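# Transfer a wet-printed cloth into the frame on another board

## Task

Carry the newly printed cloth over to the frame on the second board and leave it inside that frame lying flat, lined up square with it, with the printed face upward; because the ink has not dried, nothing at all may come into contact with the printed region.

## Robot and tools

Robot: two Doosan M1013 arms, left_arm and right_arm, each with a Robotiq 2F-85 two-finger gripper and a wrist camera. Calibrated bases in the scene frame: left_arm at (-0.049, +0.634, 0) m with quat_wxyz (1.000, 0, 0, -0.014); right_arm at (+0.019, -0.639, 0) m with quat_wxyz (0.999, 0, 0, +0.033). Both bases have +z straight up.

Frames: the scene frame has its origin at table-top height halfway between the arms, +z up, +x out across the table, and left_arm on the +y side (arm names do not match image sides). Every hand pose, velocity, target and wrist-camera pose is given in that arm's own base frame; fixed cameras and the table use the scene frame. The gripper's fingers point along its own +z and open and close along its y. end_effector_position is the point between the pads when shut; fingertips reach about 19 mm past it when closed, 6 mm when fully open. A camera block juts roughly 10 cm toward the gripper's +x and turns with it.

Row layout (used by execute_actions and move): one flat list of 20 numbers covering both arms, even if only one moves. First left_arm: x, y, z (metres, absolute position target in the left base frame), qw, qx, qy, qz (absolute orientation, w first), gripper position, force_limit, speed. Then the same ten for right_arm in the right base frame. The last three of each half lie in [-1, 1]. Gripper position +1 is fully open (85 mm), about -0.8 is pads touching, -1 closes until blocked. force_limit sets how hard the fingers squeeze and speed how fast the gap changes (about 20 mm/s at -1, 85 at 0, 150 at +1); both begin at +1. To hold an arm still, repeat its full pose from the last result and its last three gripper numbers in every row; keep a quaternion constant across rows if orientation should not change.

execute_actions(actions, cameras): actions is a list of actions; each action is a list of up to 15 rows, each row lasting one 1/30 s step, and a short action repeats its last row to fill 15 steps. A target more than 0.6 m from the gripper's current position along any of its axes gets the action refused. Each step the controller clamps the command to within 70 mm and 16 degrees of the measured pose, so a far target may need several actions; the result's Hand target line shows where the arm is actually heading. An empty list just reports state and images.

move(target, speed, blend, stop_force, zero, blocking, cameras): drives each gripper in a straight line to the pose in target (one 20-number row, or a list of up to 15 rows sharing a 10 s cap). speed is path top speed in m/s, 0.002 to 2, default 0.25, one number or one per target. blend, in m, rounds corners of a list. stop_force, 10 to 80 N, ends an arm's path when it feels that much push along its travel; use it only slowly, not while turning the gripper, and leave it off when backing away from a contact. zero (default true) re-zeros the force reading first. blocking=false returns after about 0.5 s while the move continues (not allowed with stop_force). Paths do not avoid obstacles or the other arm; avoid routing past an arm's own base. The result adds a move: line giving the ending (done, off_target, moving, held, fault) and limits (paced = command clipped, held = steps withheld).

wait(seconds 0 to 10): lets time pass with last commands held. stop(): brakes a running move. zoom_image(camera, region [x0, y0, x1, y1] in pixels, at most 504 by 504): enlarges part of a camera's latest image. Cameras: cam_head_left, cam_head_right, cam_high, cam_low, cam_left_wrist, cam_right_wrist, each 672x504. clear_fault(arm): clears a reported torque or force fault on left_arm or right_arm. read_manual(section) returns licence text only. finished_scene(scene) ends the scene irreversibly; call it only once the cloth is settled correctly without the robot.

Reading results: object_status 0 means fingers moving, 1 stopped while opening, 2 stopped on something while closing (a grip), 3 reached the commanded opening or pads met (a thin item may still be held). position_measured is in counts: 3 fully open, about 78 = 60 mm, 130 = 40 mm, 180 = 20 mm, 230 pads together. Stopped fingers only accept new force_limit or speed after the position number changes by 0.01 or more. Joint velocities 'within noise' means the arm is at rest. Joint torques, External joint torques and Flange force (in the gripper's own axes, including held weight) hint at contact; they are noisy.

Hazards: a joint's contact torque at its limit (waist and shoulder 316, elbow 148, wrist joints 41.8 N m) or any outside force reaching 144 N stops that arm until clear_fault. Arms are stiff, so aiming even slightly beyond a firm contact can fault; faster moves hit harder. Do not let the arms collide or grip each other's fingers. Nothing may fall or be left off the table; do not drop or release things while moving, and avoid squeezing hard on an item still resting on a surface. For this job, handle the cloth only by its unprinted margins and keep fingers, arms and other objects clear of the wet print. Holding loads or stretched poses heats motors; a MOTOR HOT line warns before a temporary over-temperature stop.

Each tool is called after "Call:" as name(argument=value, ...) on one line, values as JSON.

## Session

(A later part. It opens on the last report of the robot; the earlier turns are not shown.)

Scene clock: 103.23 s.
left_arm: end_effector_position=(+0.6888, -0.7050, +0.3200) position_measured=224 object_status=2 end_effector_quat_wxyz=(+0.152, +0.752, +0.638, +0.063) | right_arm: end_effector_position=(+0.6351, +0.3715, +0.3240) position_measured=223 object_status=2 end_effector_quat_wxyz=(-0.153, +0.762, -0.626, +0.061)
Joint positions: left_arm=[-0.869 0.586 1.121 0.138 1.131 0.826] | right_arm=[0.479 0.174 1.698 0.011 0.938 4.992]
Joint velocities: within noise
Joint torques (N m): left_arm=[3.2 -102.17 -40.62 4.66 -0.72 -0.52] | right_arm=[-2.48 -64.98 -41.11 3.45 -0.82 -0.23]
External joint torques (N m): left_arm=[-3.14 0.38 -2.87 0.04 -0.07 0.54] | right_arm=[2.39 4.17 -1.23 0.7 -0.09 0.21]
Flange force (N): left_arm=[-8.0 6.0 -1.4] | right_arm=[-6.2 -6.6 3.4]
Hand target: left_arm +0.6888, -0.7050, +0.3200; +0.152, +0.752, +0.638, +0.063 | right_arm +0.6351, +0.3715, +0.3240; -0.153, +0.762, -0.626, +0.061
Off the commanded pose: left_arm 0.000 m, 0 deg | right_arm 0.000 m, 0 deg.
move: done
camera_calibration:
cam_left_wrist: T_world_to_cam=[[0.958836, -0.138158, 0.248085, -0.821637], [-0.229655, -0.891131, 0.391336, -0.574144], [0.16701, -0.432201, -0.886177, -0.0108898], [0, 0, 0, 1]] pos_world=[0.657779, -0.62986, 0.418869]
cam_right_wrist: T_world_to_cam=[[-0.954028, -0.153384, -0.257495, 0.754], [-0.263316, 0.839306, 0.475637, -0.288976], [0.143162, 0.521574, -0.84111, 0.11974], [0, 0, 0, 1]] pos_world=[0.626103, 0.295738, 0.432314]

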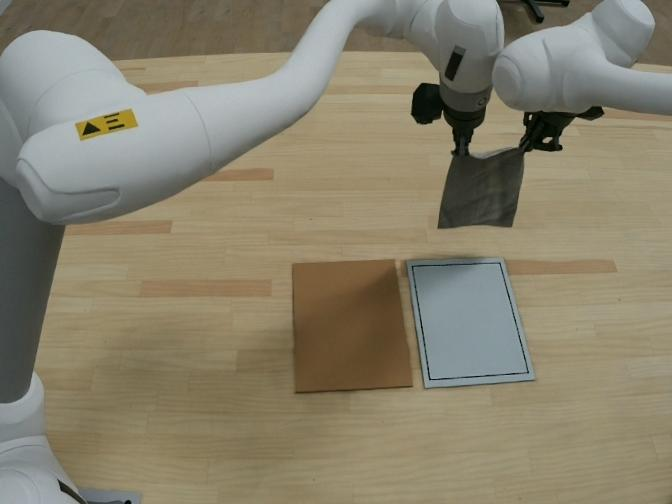

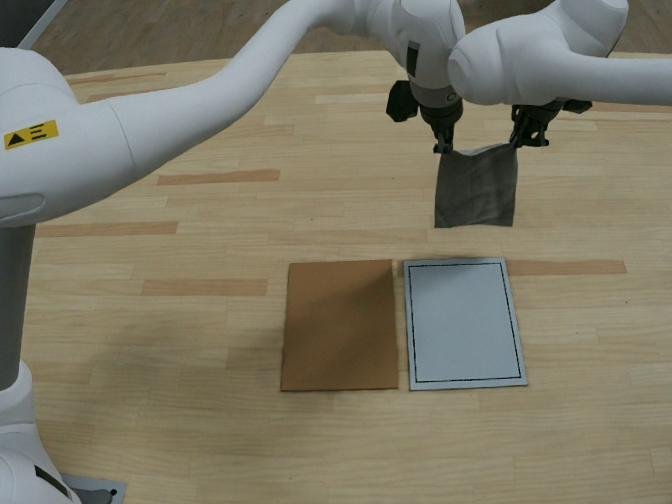

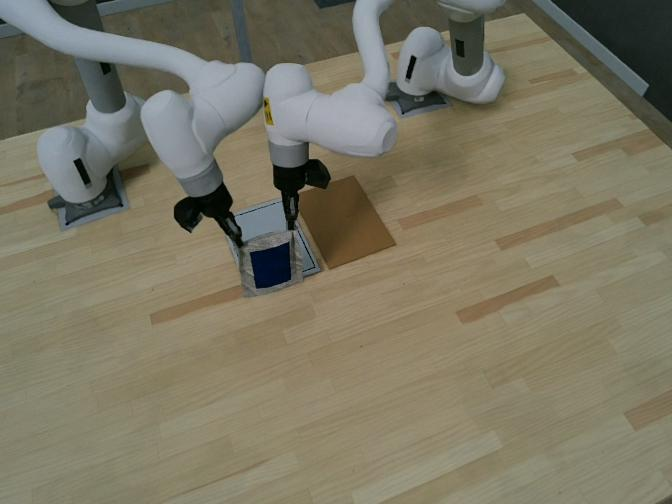

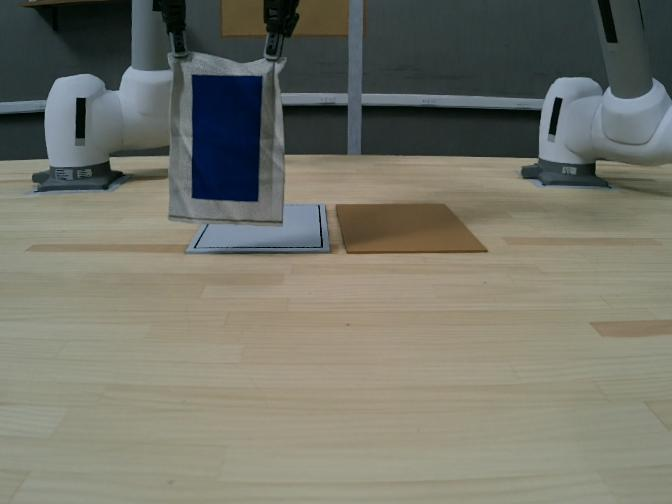

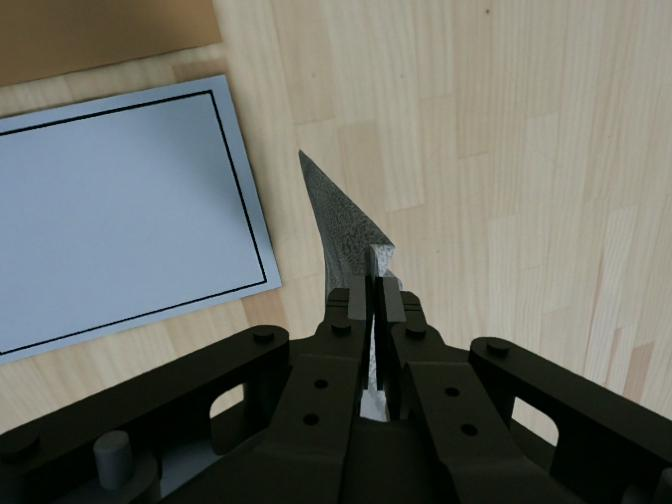

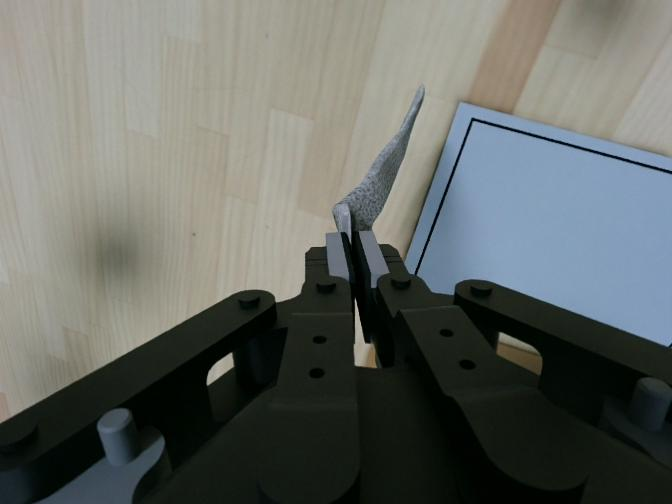

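Call:
move(target=[0.6888,-0.7050,0.2970,0.1519,0.7520,0.6383,0.0630,-1,-0.7,-1,0.6351,0.3715,0.3010,-0.1529,0.7620,-0.6263,0.0606,-1,-0.7,-1], speed=0.05, cameras=[])

Call:
wait(seconds=4, cameras=["cam_low","cam_head_left"])

Call:
zoom_image(camera="cam_low", region=[130, 20, 350, 270])

Scene clock: 107.17 s.
left_arm: end_effector_position=(+0.6888, -0.7050, +0.2970) position_measured=224 object_status=2 end_effector_quat_wxyz=(+0.152, +0.752, +0.638, +0.063) | right_arm: end_effector_position=(+0.6351, +0.3715, +0.3010) position_measured=223 object_status=2 end_effector_quat_wxyz=(-0.153, +0.762, -0.626, +0.061)
Joint positions: left_arm=[-0.869 0.593 1.153 0.141 1.094 0.82] | right_arm=[0.479 0.186 1.727 0.011 0.897 4.991]
Joint velocities: within noise
Joint torques (N m): left_arm=[3.59 -102.28 -40.89 4.63 -0.67 -0.51] | right_arm=[-2.65 -66.2 -40.6 3.4 -0.77 -0.2]
External joint torques (N m): left_arm=[-3.7 -0.5 -2.6 0.06 -0.11 0.53] | right_arm=[2.64 4.42 -1.2 0.7 -0.14 0.17]
Flange force (N): left_arm=[-6.9 3.7 -1.8] | right_arm=[-6.6 -6.5 4.1]
Hand target: left_arm +0.6888, -0.7050, +0.2970; +0.152, +0.752, +0.638, +0.063 | right_arm +0.6351, +0.3715, +0.3010; -0.153, +0.762, -0.626, +0.061
Off the commanded pose: left_arm 0.000 m, 0 deg | right_arm 0.000 m, 0 deg.
move: done
No camera images: "cameras" was empty.

Scene clock: 111.17 s.
left_arm: end_effector_position=(+0.6888, -0.7050, +0.2970) position_measured=224 object_status=2 end_effector_quat_wxyz=(+0.152, +0.752, +0.638, +0.063) | right_arm: end_effector_position=(+0.6351, +0.3715, +0.3010) position_measured=223 object_status=2 end_effector_quat_wxyz=(-0.153, +0.762, -0.626, +0.061)
Joint positions: left_arm=[-0.869 0.593 1.153 0.141 1.094 0.82] | right_arm=[0.479 0.186 1.727 0.011 0.897 4.991]
Joint velocities: within noise
Joint torques (N m): left_arm=[3.51 -102.56 -40.8 4.65 -0.68 -0.55] | right_arm=[-2.74 -66.06 -40.41 3.4 -0.81 -0.22]
External joint torques (N m): left_arm=[-3.38 -1.1 -3 0.08 -0.11 0.58] | right_arm=[2.71 4.56 -1.33 0.7 -0.1 0.19]
Flange force (N): left_arm=[-6.7 4.2 -2.4] | right_arm=[-6.8 -7.0 4.1]
Hand target: left_arm +0.6888, -0.7050, +0.2970; +0.152, +0.752, +0.638, +0.063 | right_arm +0.6351, +0.3715, +0.3010; -0.153, +0.762, -0.626, +0.061
Tool commands: left_gripper/position=-1.0 left_gripper/force_limit=-0.7 left_gripper/speed=-1.0 right_gripper/position=-1.0 right_gripper/force_limit=-0.7 right_gripper/speed=-1.0
Off the commanded pose: left_arm 0.000 m, 0 deg | right_arm 0.000 m, 0 deg.
wait: 4.00 s; at rest by 0.17 s
Images, in order (width x height): cam_head_left 672x504, cam_low 672x504.

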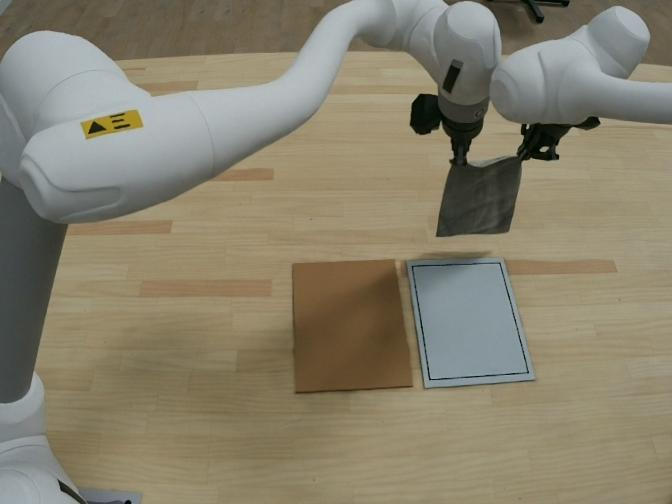

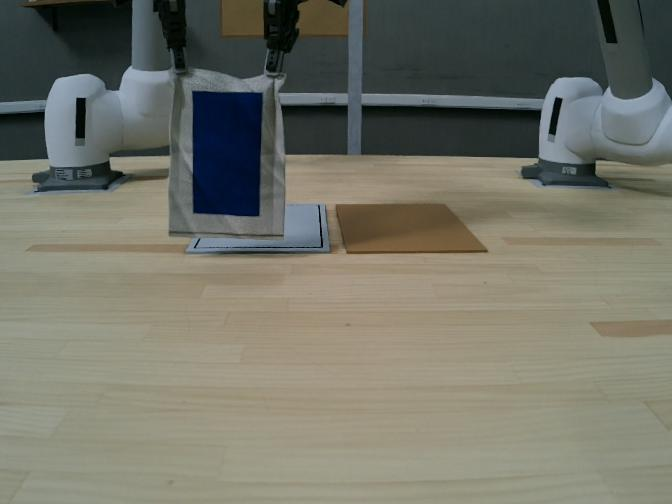

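Scaled by 2.016 from the camera's 672x504 image, which has a finer 960x720 frame.

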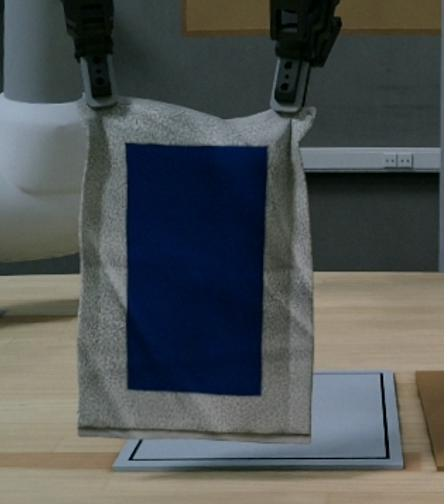

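Call:
move(target=[[0.6888,-0.7050,0.2790,0.1519,0.7520,0.6383,0.0630,-1,-0.7,-1,0.6351,0.3715,0.2795,-0.1529,0.7620,-0.6263,0.0606,-1,-0.7,-1],[0.6668,-0.7063,0.2660,0.1519,0.7520,0.6383,0.0630,-1,-0.7,-1,0.6131,0.3723,0.2665,-0.1529,0.7620,-0.6263,0.0606,-1,-0.7,-1],[0.6096,-0.6988,0.2580,0.1519,0.7520,0.6383,0.0630,-1,-0.7,-1,0.5569,0.3851,0.2585,-0.1529,0.7620,-0.6263,0.0606,-1,-0.7,-1]], speed=[0.05,0.1,0.1], blend=0.006)

Call:
zoom_image(camera="cam_low", region=[130, 40, 350, 280])

Call:
zoom_image(camera="cam_head_left", region=[390, 130, 550, 290])

Call:
zoom_image(camera="cam_high", region=[200, 160, 360, 320])

Scene clock: 114.83 s.
left_arm: end_effector_position=(+0.6884, -0.7050, +0.2806) position_measured=224 object_status=2 end_effector_quat_wxyz=(+0.152, +0.752, +0.638, +0.063) | right_arm: end_effector_position=(+0.6272, +0.3718, +0.2748) position_measured=223 object_status=2 end_effector_quat_wxyz=(-0.153, +0.762, -0.626, +0.061)
Joint positions: left_arm=[-0.869 0.597 1.175 0.143 1.067 0.815] | right_arm=[0.485 0.192 1.771 0.009 0.848 4.998]
Joint velocities: within noise
Joint torques (N m): left_arm=[3.61 -103.06 -40.68 4.33 -0.61 -0.58] | right_arm=[-2.51 -65.5 -39.73 3.2 -0.79 -0.19]
External joint torques (N m): left_arm=[-3.7 0.78 -2.4 0.31 -0.17 0.6] | right_arm=[2.42 4.15 -1.27 0.82 -0.12 0.17]
Flange force (N): left_arm=[-7.7 4.5 -0.4] | right_arm=[-6.1 -6.2 4.1]
Hand target: left_arm +0.6884, -0.7050, +0.2805; +0.152, +0.752, +0.638, +0.063 | right_arm +0.6272, +0.3718, +0.2748; -0.153, +0.762, -0.626, +0.061
Off the commanded pose: left_arm 0.082 m, 0 deg | right_arm 0.073 m, 0 deg.
move: held (left_arm; a check stopped the path), off_target (right_arm; braked when a check withheld steps of left_arm); path passed 0 of 3 targets; limits=held
pose unreachable (left arm): on one or more control steps of this call, first in action 0 (counted from 0), this arm could not follow its commanded pose, so it was not sent that pose on those steps. It may still have moved: this result reports where it is.
cause: moving toward the commanded pose would bring a part of the arm too close to another arm (a part of this arm just beyond joint 5 (wrist pitch) and a part of the right arm just beyond its joint 4 (forearm roll)).
camera_calibration:
cam_left_wrist: T_world_to_cam=[[0.958837, -0.138196, 0.248059, -0.811469], [-0.229657, -0.891183, 0.391217, -0.558764], [0.167002, -0.432082, -0.886237, -0.0457238], [0, 0, 0, 1]] pos_world=[0.657379, -0.62986, 0.379369]
cam_right_wrist: T_world_to_cam=[[-0.954049, -0.153334, -0.257449, 0.733779], [-0.263237, 0.83936, 0.475584, -0.26782], [0.14317, 0.5215, -0.841154, 0.0793342], [0, 0, 0, 1]] pos_world=[0.618203, 0.295938, 0.383014]

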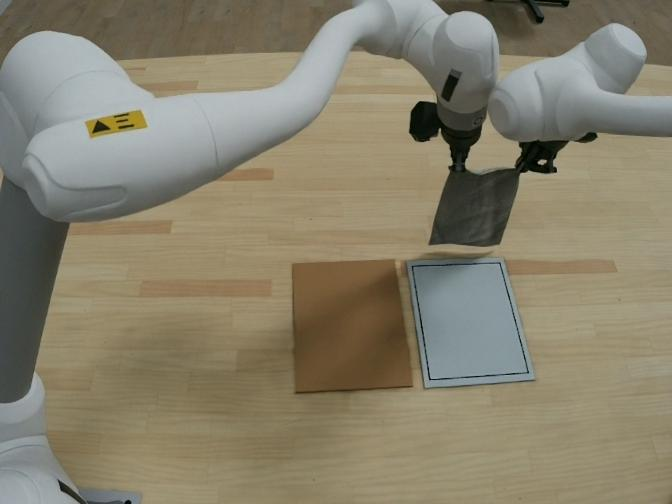

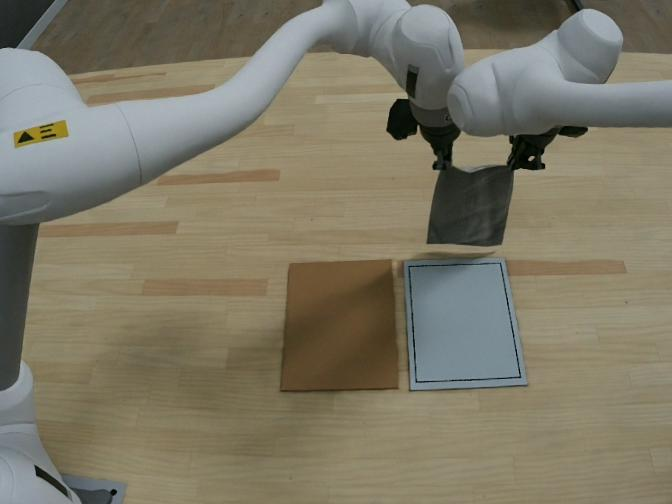

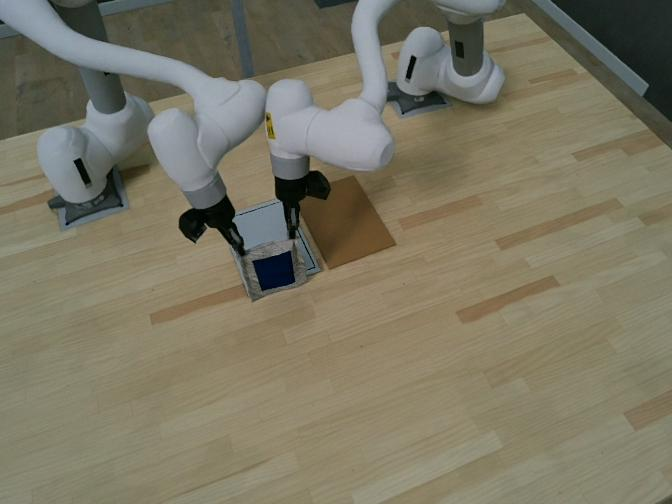

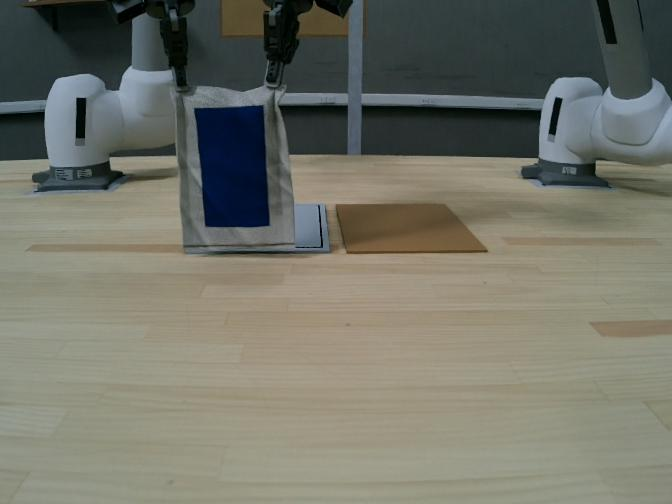

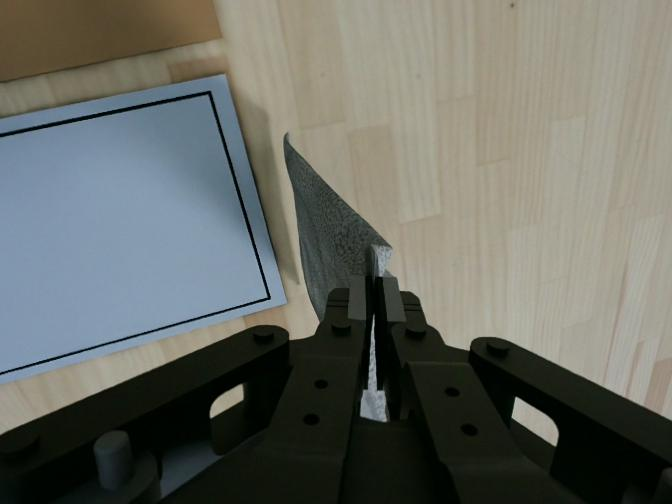

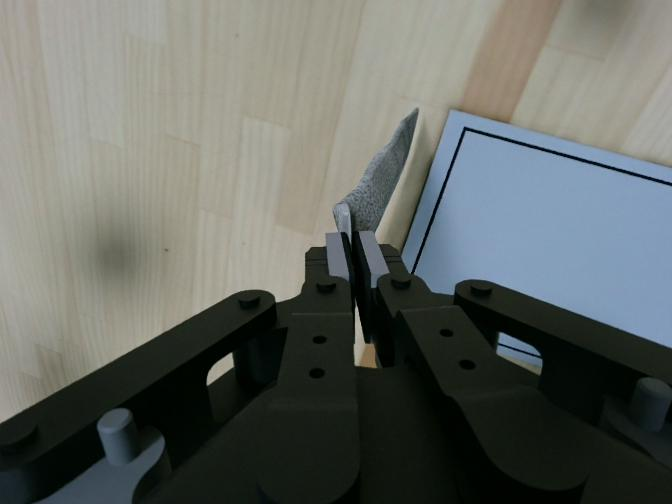

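Scaled by 2.100 from the camera's 672x504 image, which has a finer 960x720 frame.

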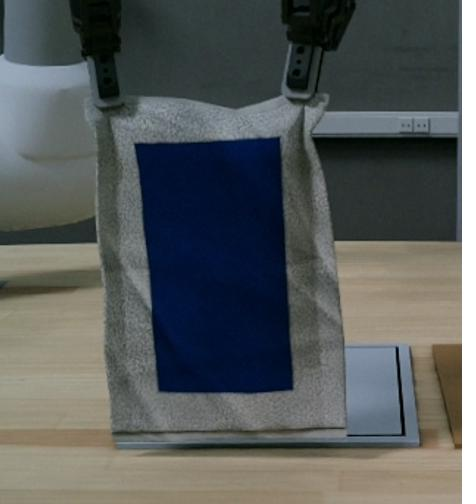

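Scaled by 3.150 from the camera's 672x504 image, which has a finer 960x720 frame.

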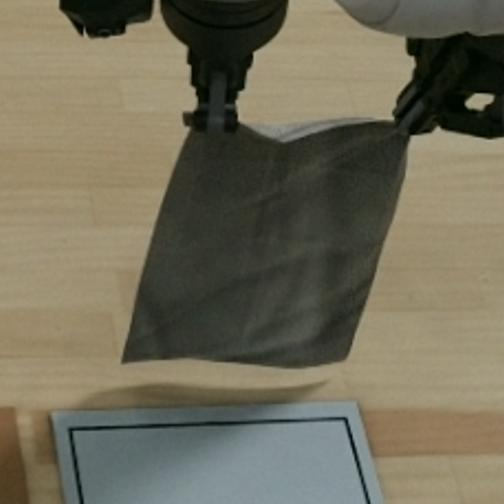

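Scaled by 3.150 from the camera's 672x504 image, which has a finer 960x720 frame.

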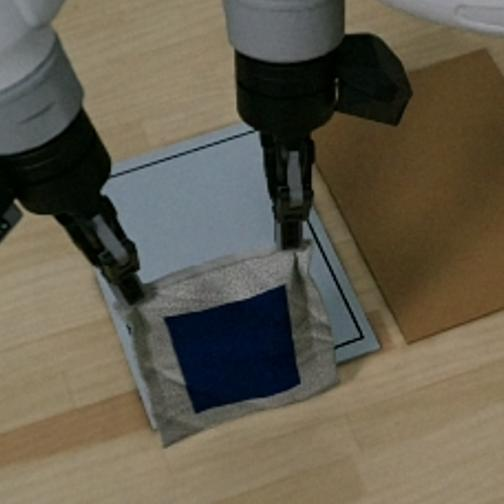

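Call:
move(target=[0.6888,-0.7050,0.2970,0.1540,0.7738,0.6117,0.0577,-1,-0.7,-1,0.6351,0.3715,0.2980,-0.1529,0.7620,-0.6263,0.0606,-1,-0.7,-1], speed=0.06, cameras=[])

Call:
wait(seconds=4, cameras=["cam_low","cam_head_left"])

Call:
zoom_image(camera="cam_low", region=[130, 40, 350, 280])

Scene clock: 119.97 s.
left_arm: end_effector_position=(+0.6888, -0.7050, +0.2970) position_measured=224 object_status=2 end_effector_quat_wxyz=(+0.154, +0.774, +0.612, +0.058) | right_arm: end_effector_position=(+0.6351, +0.3715, +0.2980) position_measured=223 object_status=2 end_effector_quat_wxyz=(-0.153, +0.762, -0.626, +0.061)
Joint positions: left_arm=[-0.862 0.589 1.159 0.115 1.082 0.904] | right_arm=[0.479 0.188 1.731 0.011 0.892 4.991]
Joint velocities: within noise
Joint torques (N m): left_arm=[3.47 -102.1 -40.69 4.64 -0.73 -0.54] | right_arm=[-2.69 -65.95 -40.42 3.43 -0.82 -0.19]
External joint torques (N m): left_arm=[-3.66 0.17 -2.63 -0.02 -0.08 0.56] | right_arm=[2.56 4.62 -1.18 0.65 -0.09 0.17]
Flange force (N): left_arm=[-7.3 5.1 -1.1] | right_arm=[-6.5 -6.8 4.3]
Hand target: left_arm +0.6888, -0.7050, +0.2970; +0.154, +0.774, +0.612, +0.058 | right_arm +0.6351, +0.3715, +0.2980; -0.153, +0.762, -0.626, +0.061
Off the commanded pose: left_arm 0.000 m, 0 deg | right_arm 0.000 m, 0 deg.
move: done
No camera images: "cameras" was empty.

Scene clock: 123.97 s.
left_arm: end_effector_position=(+0.6888, -0.7050, +0.2970) position_measured=224 object_status=2 end_effector_quat_wxyz=(+0.154, +0.774, +0.612, +0.058) | right_arm: end_effector_position=(+0.6351, +0.3715, +0.2980) position_measured=223 object_status=2 end_effector_quat_wxyz=(-0.153, +0.762, -0.626, +0.061)
Joint positions: left_arm=[-0.862 0.589 1.159 0.115 1.082 0.904] | right_arm=[0.479 0.188 1.731 0.011 0.892 4.991]
Joint velocities: within noise
Joint torques (N m): left_arm=[3.52 -101.86 -40.88 4.55 -0.76 -0.56] | right_arm=[-2.74 -65.93 -40.34 3.44 -0.81 -0.18]
External joint torques (N m): left_arm=[-3.5 -0.49 -2.61 0.1 -0.07 0.58] | right_arm=[2.9 4.2 -1.32 0.66 -0.1 0.16]
Flange force (N): left_arm=[-6.5 4.4 -1.7] | right_arm=[-6.9 -6.4 3.8]
Hand target: left_arm +0.6888, -0.7050, +0.2970; +0.154, +0.774, +0.612, +0.058 | right_arm +0.6351, +0.3715, +0.2980; -0.153, +0.762, -0.626, +0.061
Tool commands: left_gripper/position=-1.0 left_gripper/force_limit=-0.7 left_gripper/speed=-1.0 right_gripper/position=-1.0 right_gripper/force_limit=-0.7 right_gripper/speed=-1.0
Off the commanded pose: left_arm 0.000 m, 0 deg | right_arm 0.000 m, 0 deg.
wait: 4.00 s; at rest by 0.17 s
Images, in order (width x height): cam_head_left 672x504, cam_low 672x504.

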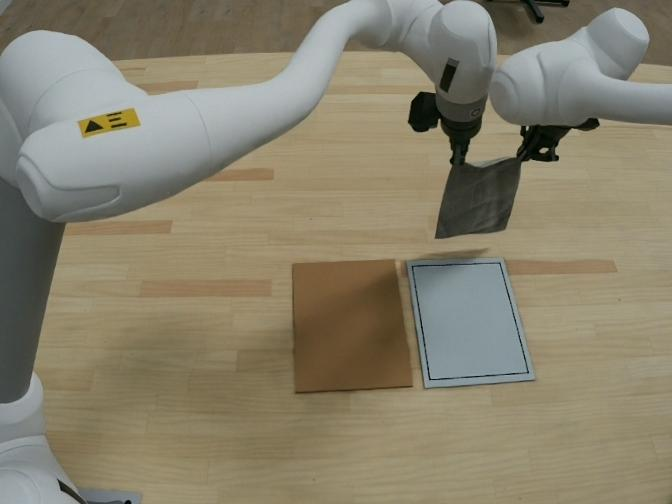

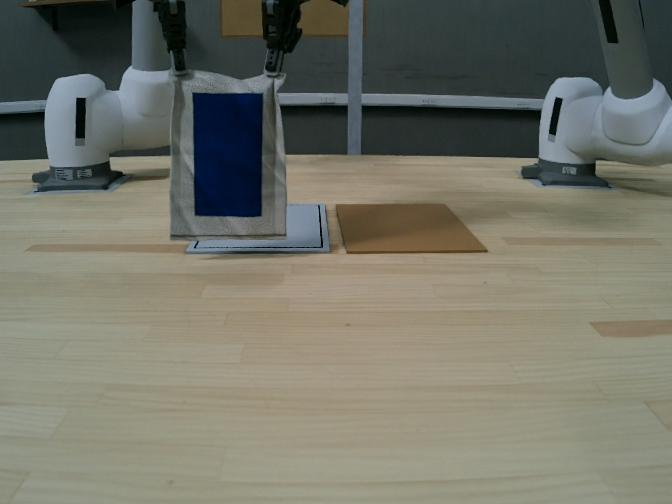

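Scaled by 2.100 from the camera's 672x504 image, which has a finer 960x720 frame.

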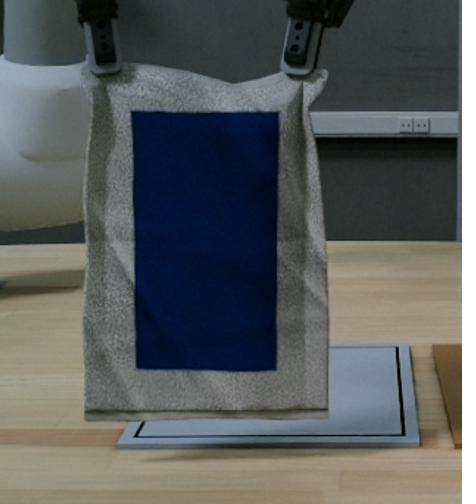

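Call:
move(target=[[0.6888,-0.7050,0.2790,0.1540,0.7738,0.6117,0.0577,-1,-0.7,-1,0.6351,0.3715,0.2798,-0.1529,0.7620,-0.6263,0.0606,-1,-0.7,-1],[0.6668,-0.7063,0.2660,0.1540,0.7738,0.6117,0.0577,-1,-0.7,-1,0.6131,0.3723,0.2670,-0.1529,0.7620,-0.6263,0.0606,-1,-0.7,-1],[0.6096,-0.6988,0.2580,0.1540,0.7738,0.6117,0.0577,-1,-0.7,-1,0.5569,0.3851,0.2590,-0.1529,0.7620,-0.6263,0.0606,-1,-0.7,-1]], speed=[0.05,0.1,0.1], blend=0.006)

Call:
zoom_image(camera="cam_low", region=[130, 40, 350, 280])

Call:
zoom_image(camera="cam_head_left", region=[390, 130, 550, 290])

Call:
zoom_image(camera="cam_high", region=[200, 160, 360, 320])

Scene clock: 128.13 s.
left_arm: end_effector_position=(+0.6096, -0.6988, +0.2580) position_measured=224 object_status=2 end_effector_quat_wxyz=(+0.154, +0.774, +0.612, +0.058) | right_arm: end_effector_position=(+0.5569, +0.3851, +0.2590) position_measured=223 object_status=2 end_effector_quat_wxyz=(-0.153, +0.762, -0.626, +0.061)
Joint positions: left_arm=[-0.929 0.511 1.355 0.148 0.973 0.81] | right_arm=[0.562 0.123 1.883 -0.025 0.805 5.094]
Joint velocities: within noise
Joint torques (N m): left_arm=[3.57 -93.9 -39.72 4.46 -0.69 -0.55] | right_arm=[-2.46 -57.7 -39.08 3.21 -0.79 -0.2]
External joint torques (N m): left_arm=[-3.6 0.09 -2.52 0.07 -0.09 0.57] | right_arm=[2.36 4.21 -1.15 0.68 -0.11 0.17]
Flange force (N): left_arm=[-6.8 3.4 -1.1] | right_arm=[-6.8 -5.3 4.5]
Hand target: left_arm +0.6096, -0.6988, +0.2580; +0.154, +0.774, +0.612, +0.058 | right_arm +0.5569, +0.3851, +0.2590; -0.153, +0.762, -0.626, +0.061
Off the commanded pose: left_arm 0.000 m, 0 deg | right_arm 0.000 m, 0 deg.
move: done
camera_calibration:
cam_left_wrist: T_world_to_cam=[[0.946876, -0.204716, 0.248025, -0.768728], [-0.291222, -0.873003, 0.391224, -0.512227], [0.136437, -0.442671, -0.886243, -0.0386918], [0, 0, 0, 1]] pos_world=[0.583997, -0.621674, 0.356769]
cam_right_wrist: T_world_to_cam=[[-0.954049, -0.153334, -0.257449, 0.664681], [-0.263237, 0.83936, 0.475584, -0.289975], [0.14317, 0.5215, -0.841154, 0.0691728], [0, 0, 0, 1]] pos_world=[0.547903, 0.309238, 0.367214]

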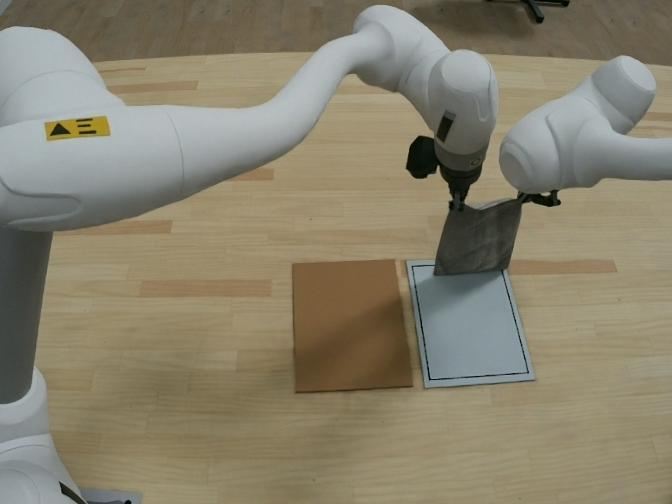

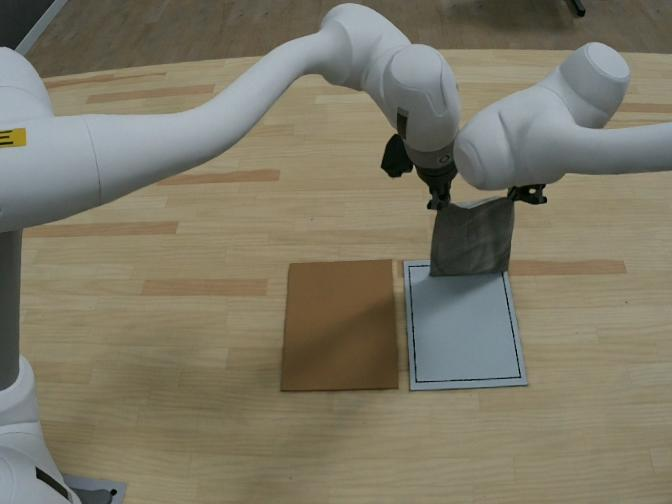

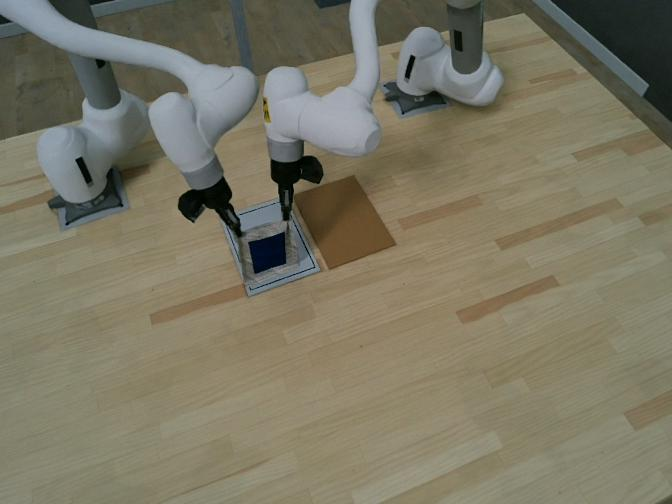

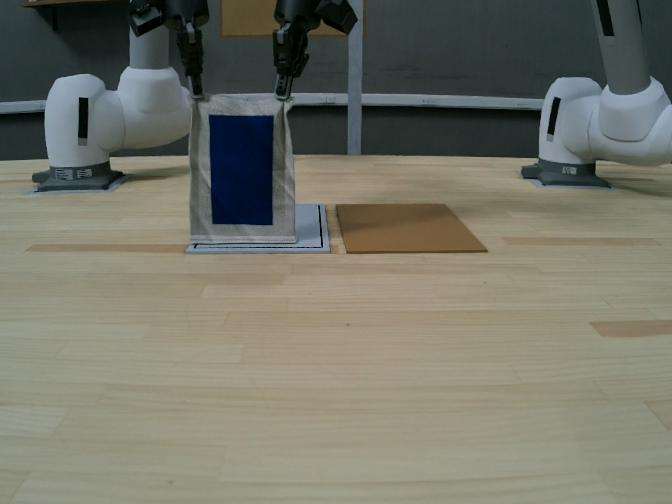

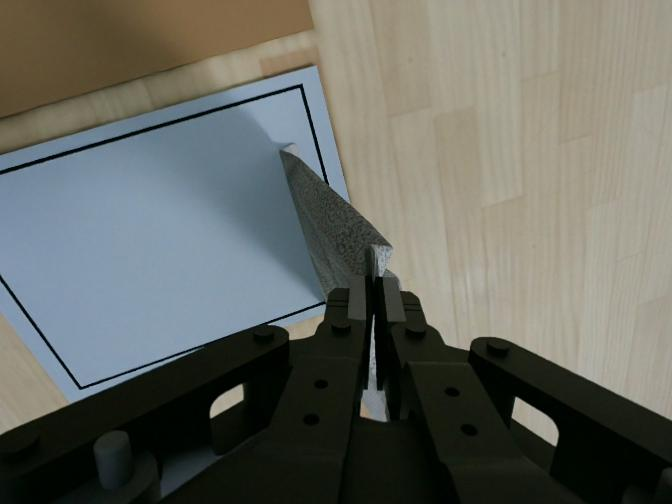

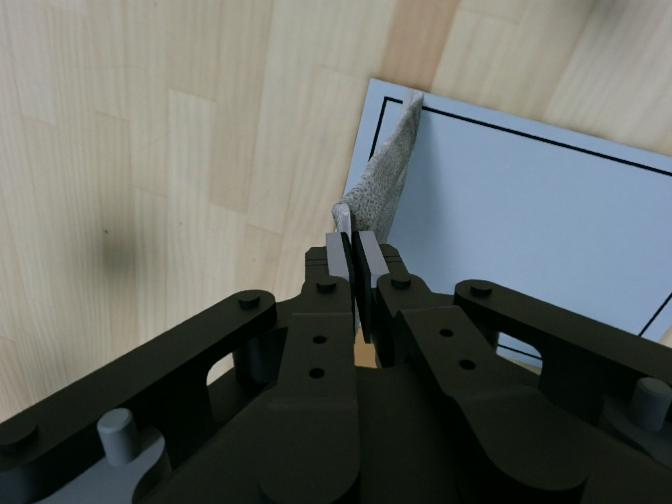

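Scaled by 2.100 from the camera's 672x504 image, which has a finer 960x720 frame.

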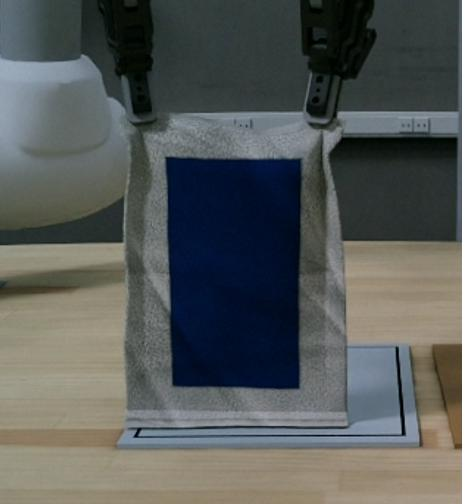

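Scaled by 3.150 from the camera's 672x504 image, which has a finer 960x720 frame.

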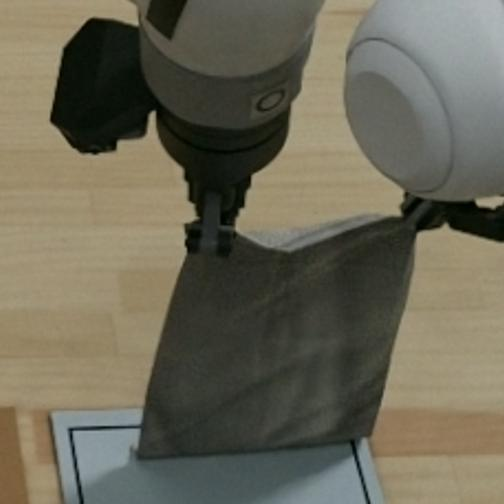

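Scaled by 3.150 from the camera's 672x504 image, which has a finer 960x720 frame.

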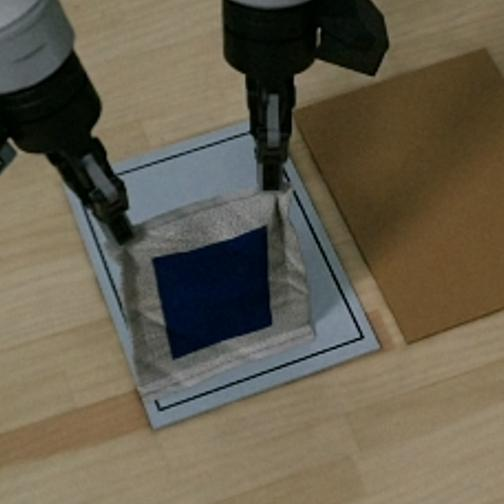

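Call:
move(target=[[0.5864,-0.6923,0.2400,0.1540,0.7738,0.6117,0.0577,-1,-0.7,-1,0.5343,0.3938,0.2410,-0.1529,0.7620,-0.6263,0.0606,-1,-0.7,-1],[0.5422,-0.6839,0.2050,0.1540,0.7738,0.6117,0.0577,-1,-0.7,-1,0.4911,0.4063,0.2060,-0.1529,0.7620,-0.6263,0.0606,-1,-0.7,-1]], speed=0.08, blend=0.006)

Call:
zoom_image(camera="cam_low", region=[130, 70, 350, 280])

Call:
zoom_image(camera="cam_head_left", region=[390, 180, 550, 400])

Call:
zoom_image(camera="cam_high", region=[200, 160, 360, 320])

Scene clock: 133.97 s.
left_arm: end_effector_position=(+0.5422, -0.6839, +0.2050) position_measured=224 object_status=2 end_effector_quat_wxyz=(+0.154, +0.774, +0.612, +0.058) | right_arm: end_effector_position=(+0.4911, +0.4063, +0.2060) position_measured=223 object_status=2 end_effector_quat_wxyz=(-0.153, +0.762, -0.626, +0.061)
Joint positions: left_arm=[-0.986 0.461 1.534 0.185 0.855 0.716] | right_arm=[0.66 0.108 2.009 -0.077 0.7 5.228]
Joint velocities: within noise
Joint torques (N m): left_arm=[3.55 -87.2 -38.08 4.23 -0.59 -0.52] | right_arm=[-2.57 -53.44 -36.59 2.91 -0.77 -0.23]
External joint torques (N m): left_arm=[-3.4 -0.73 -2.49 0.13 -0.14 0.54] | right_arm=[2.67 4.03 -1.28 0.68 -0.11 0.2]
Flange force (N): left_arm=[-5.8 1.8 -1.8] | right_arm=[-8.1 -3.9 4.8]
Hand target: left_arm +0.5422, -0.6839, +0.2050; +0.154, +0.774, +0.612, +0.058 | right_arm +0.4911, +0.4063, +0.2060; -0.153, +0.762, -0.626, +0.061
Off the commanded pose: left_arm 0.000 m, 0 deg | right_arm 0.000 m, 0 deg.
move: done
camera_calibration:
cam_left_wrist: T_world_to_cam=[[0.946863, -0.204675, 0.248109, -0.688612], [-0.291218, -0.873015, 0.391198, -0.498143], [0.136535, -0.442665, -0.886231, -0.0699085], [0, 0, 0, 1]] pos_world=[0.516498, -0.606774, 0.303768]
cam_right_wrist: T_world_to_cam=[[-0.95403, -0.153393, -0.257482, 0.591532], [-0.263304, 0.839349, 0.475566, -0.299843], [0.143169, 0.521501, -0.841154, 0.0229565], [0, 0, 0, 1]] pos_world=[0.482103, 0.330438, 0.314214]

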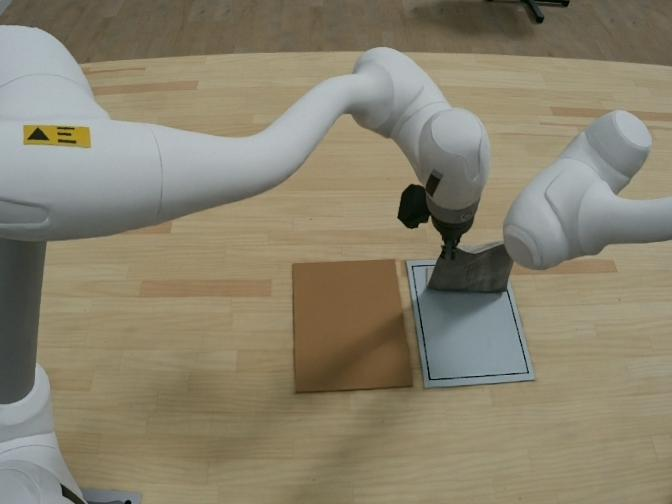

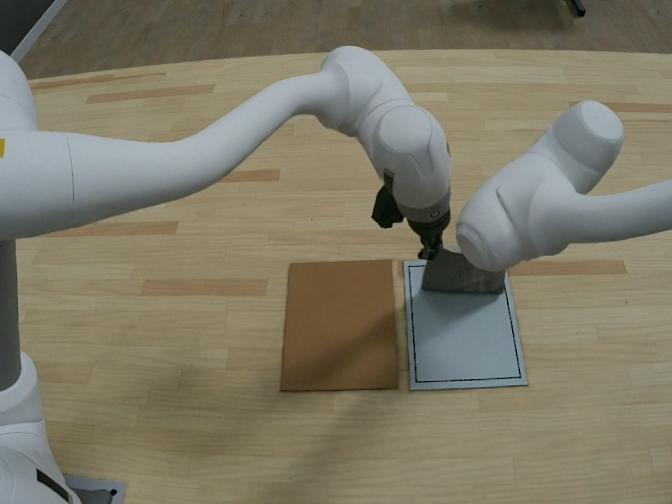

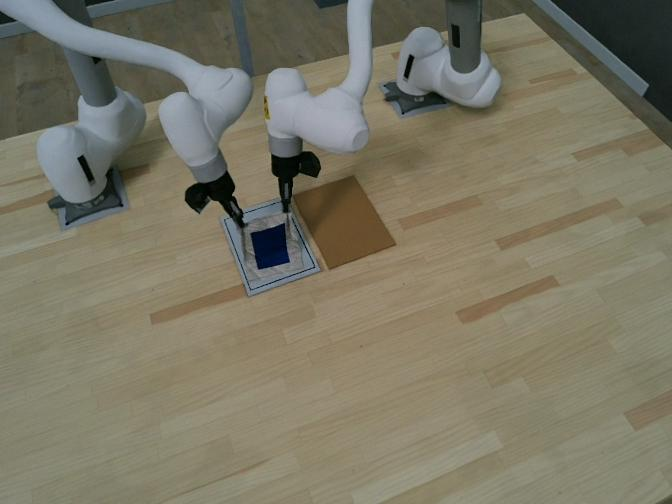

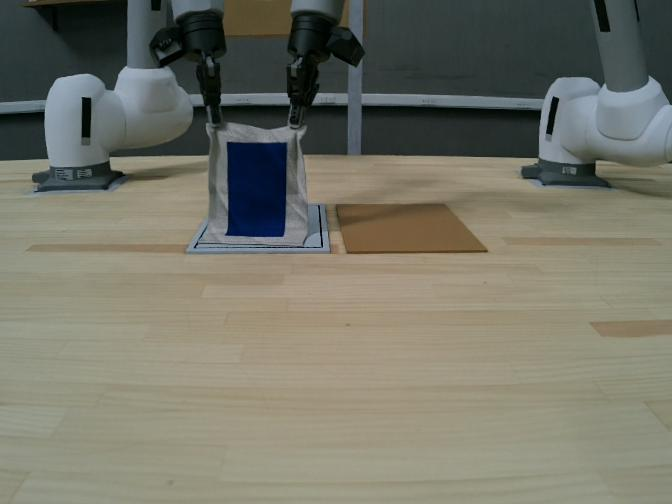

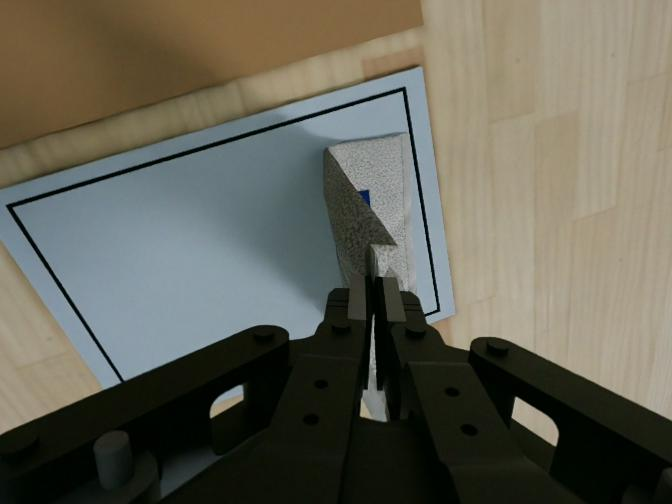

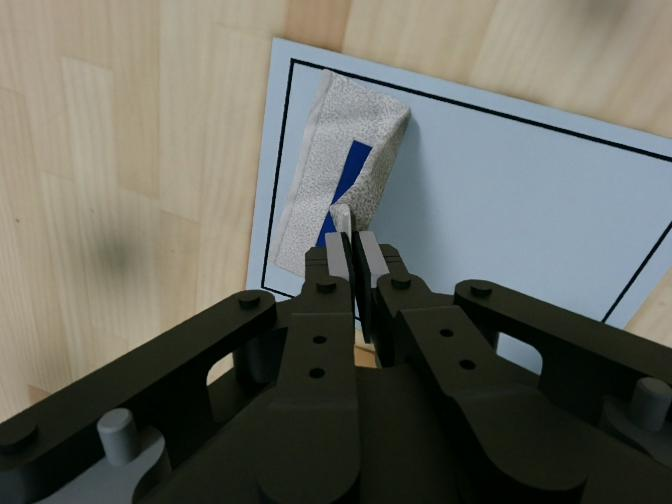

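Scaled by 2.291 from the camera's 672x504 image, which has a finer 960x720 frame.

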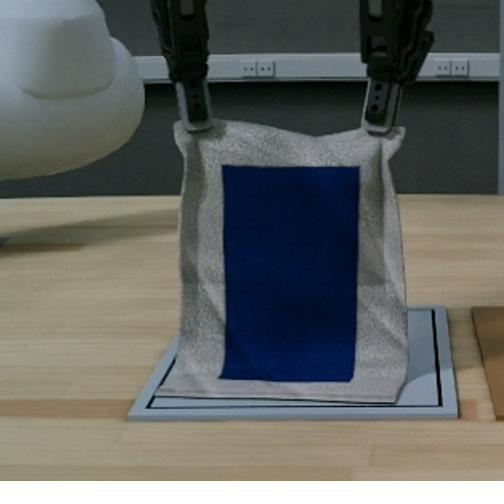

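Scaled by 2.291 from the camera's 672x504 image, which has a finer 960x720 frame.

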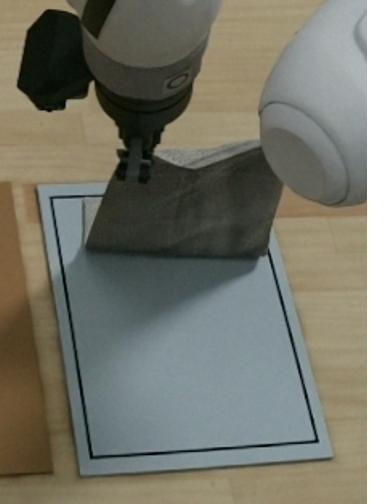

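Scaled by 3.150 from the camera's 672x504 image, which has a finer 960x720 frame.

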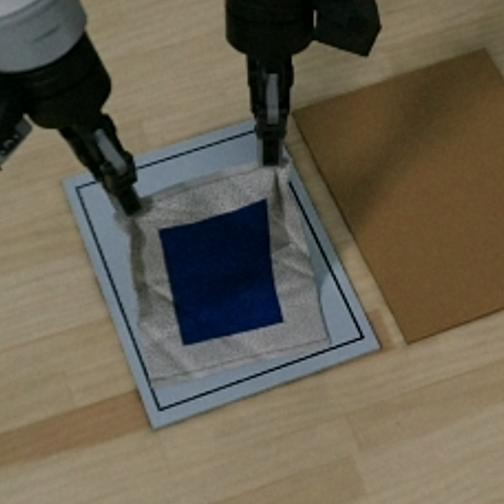

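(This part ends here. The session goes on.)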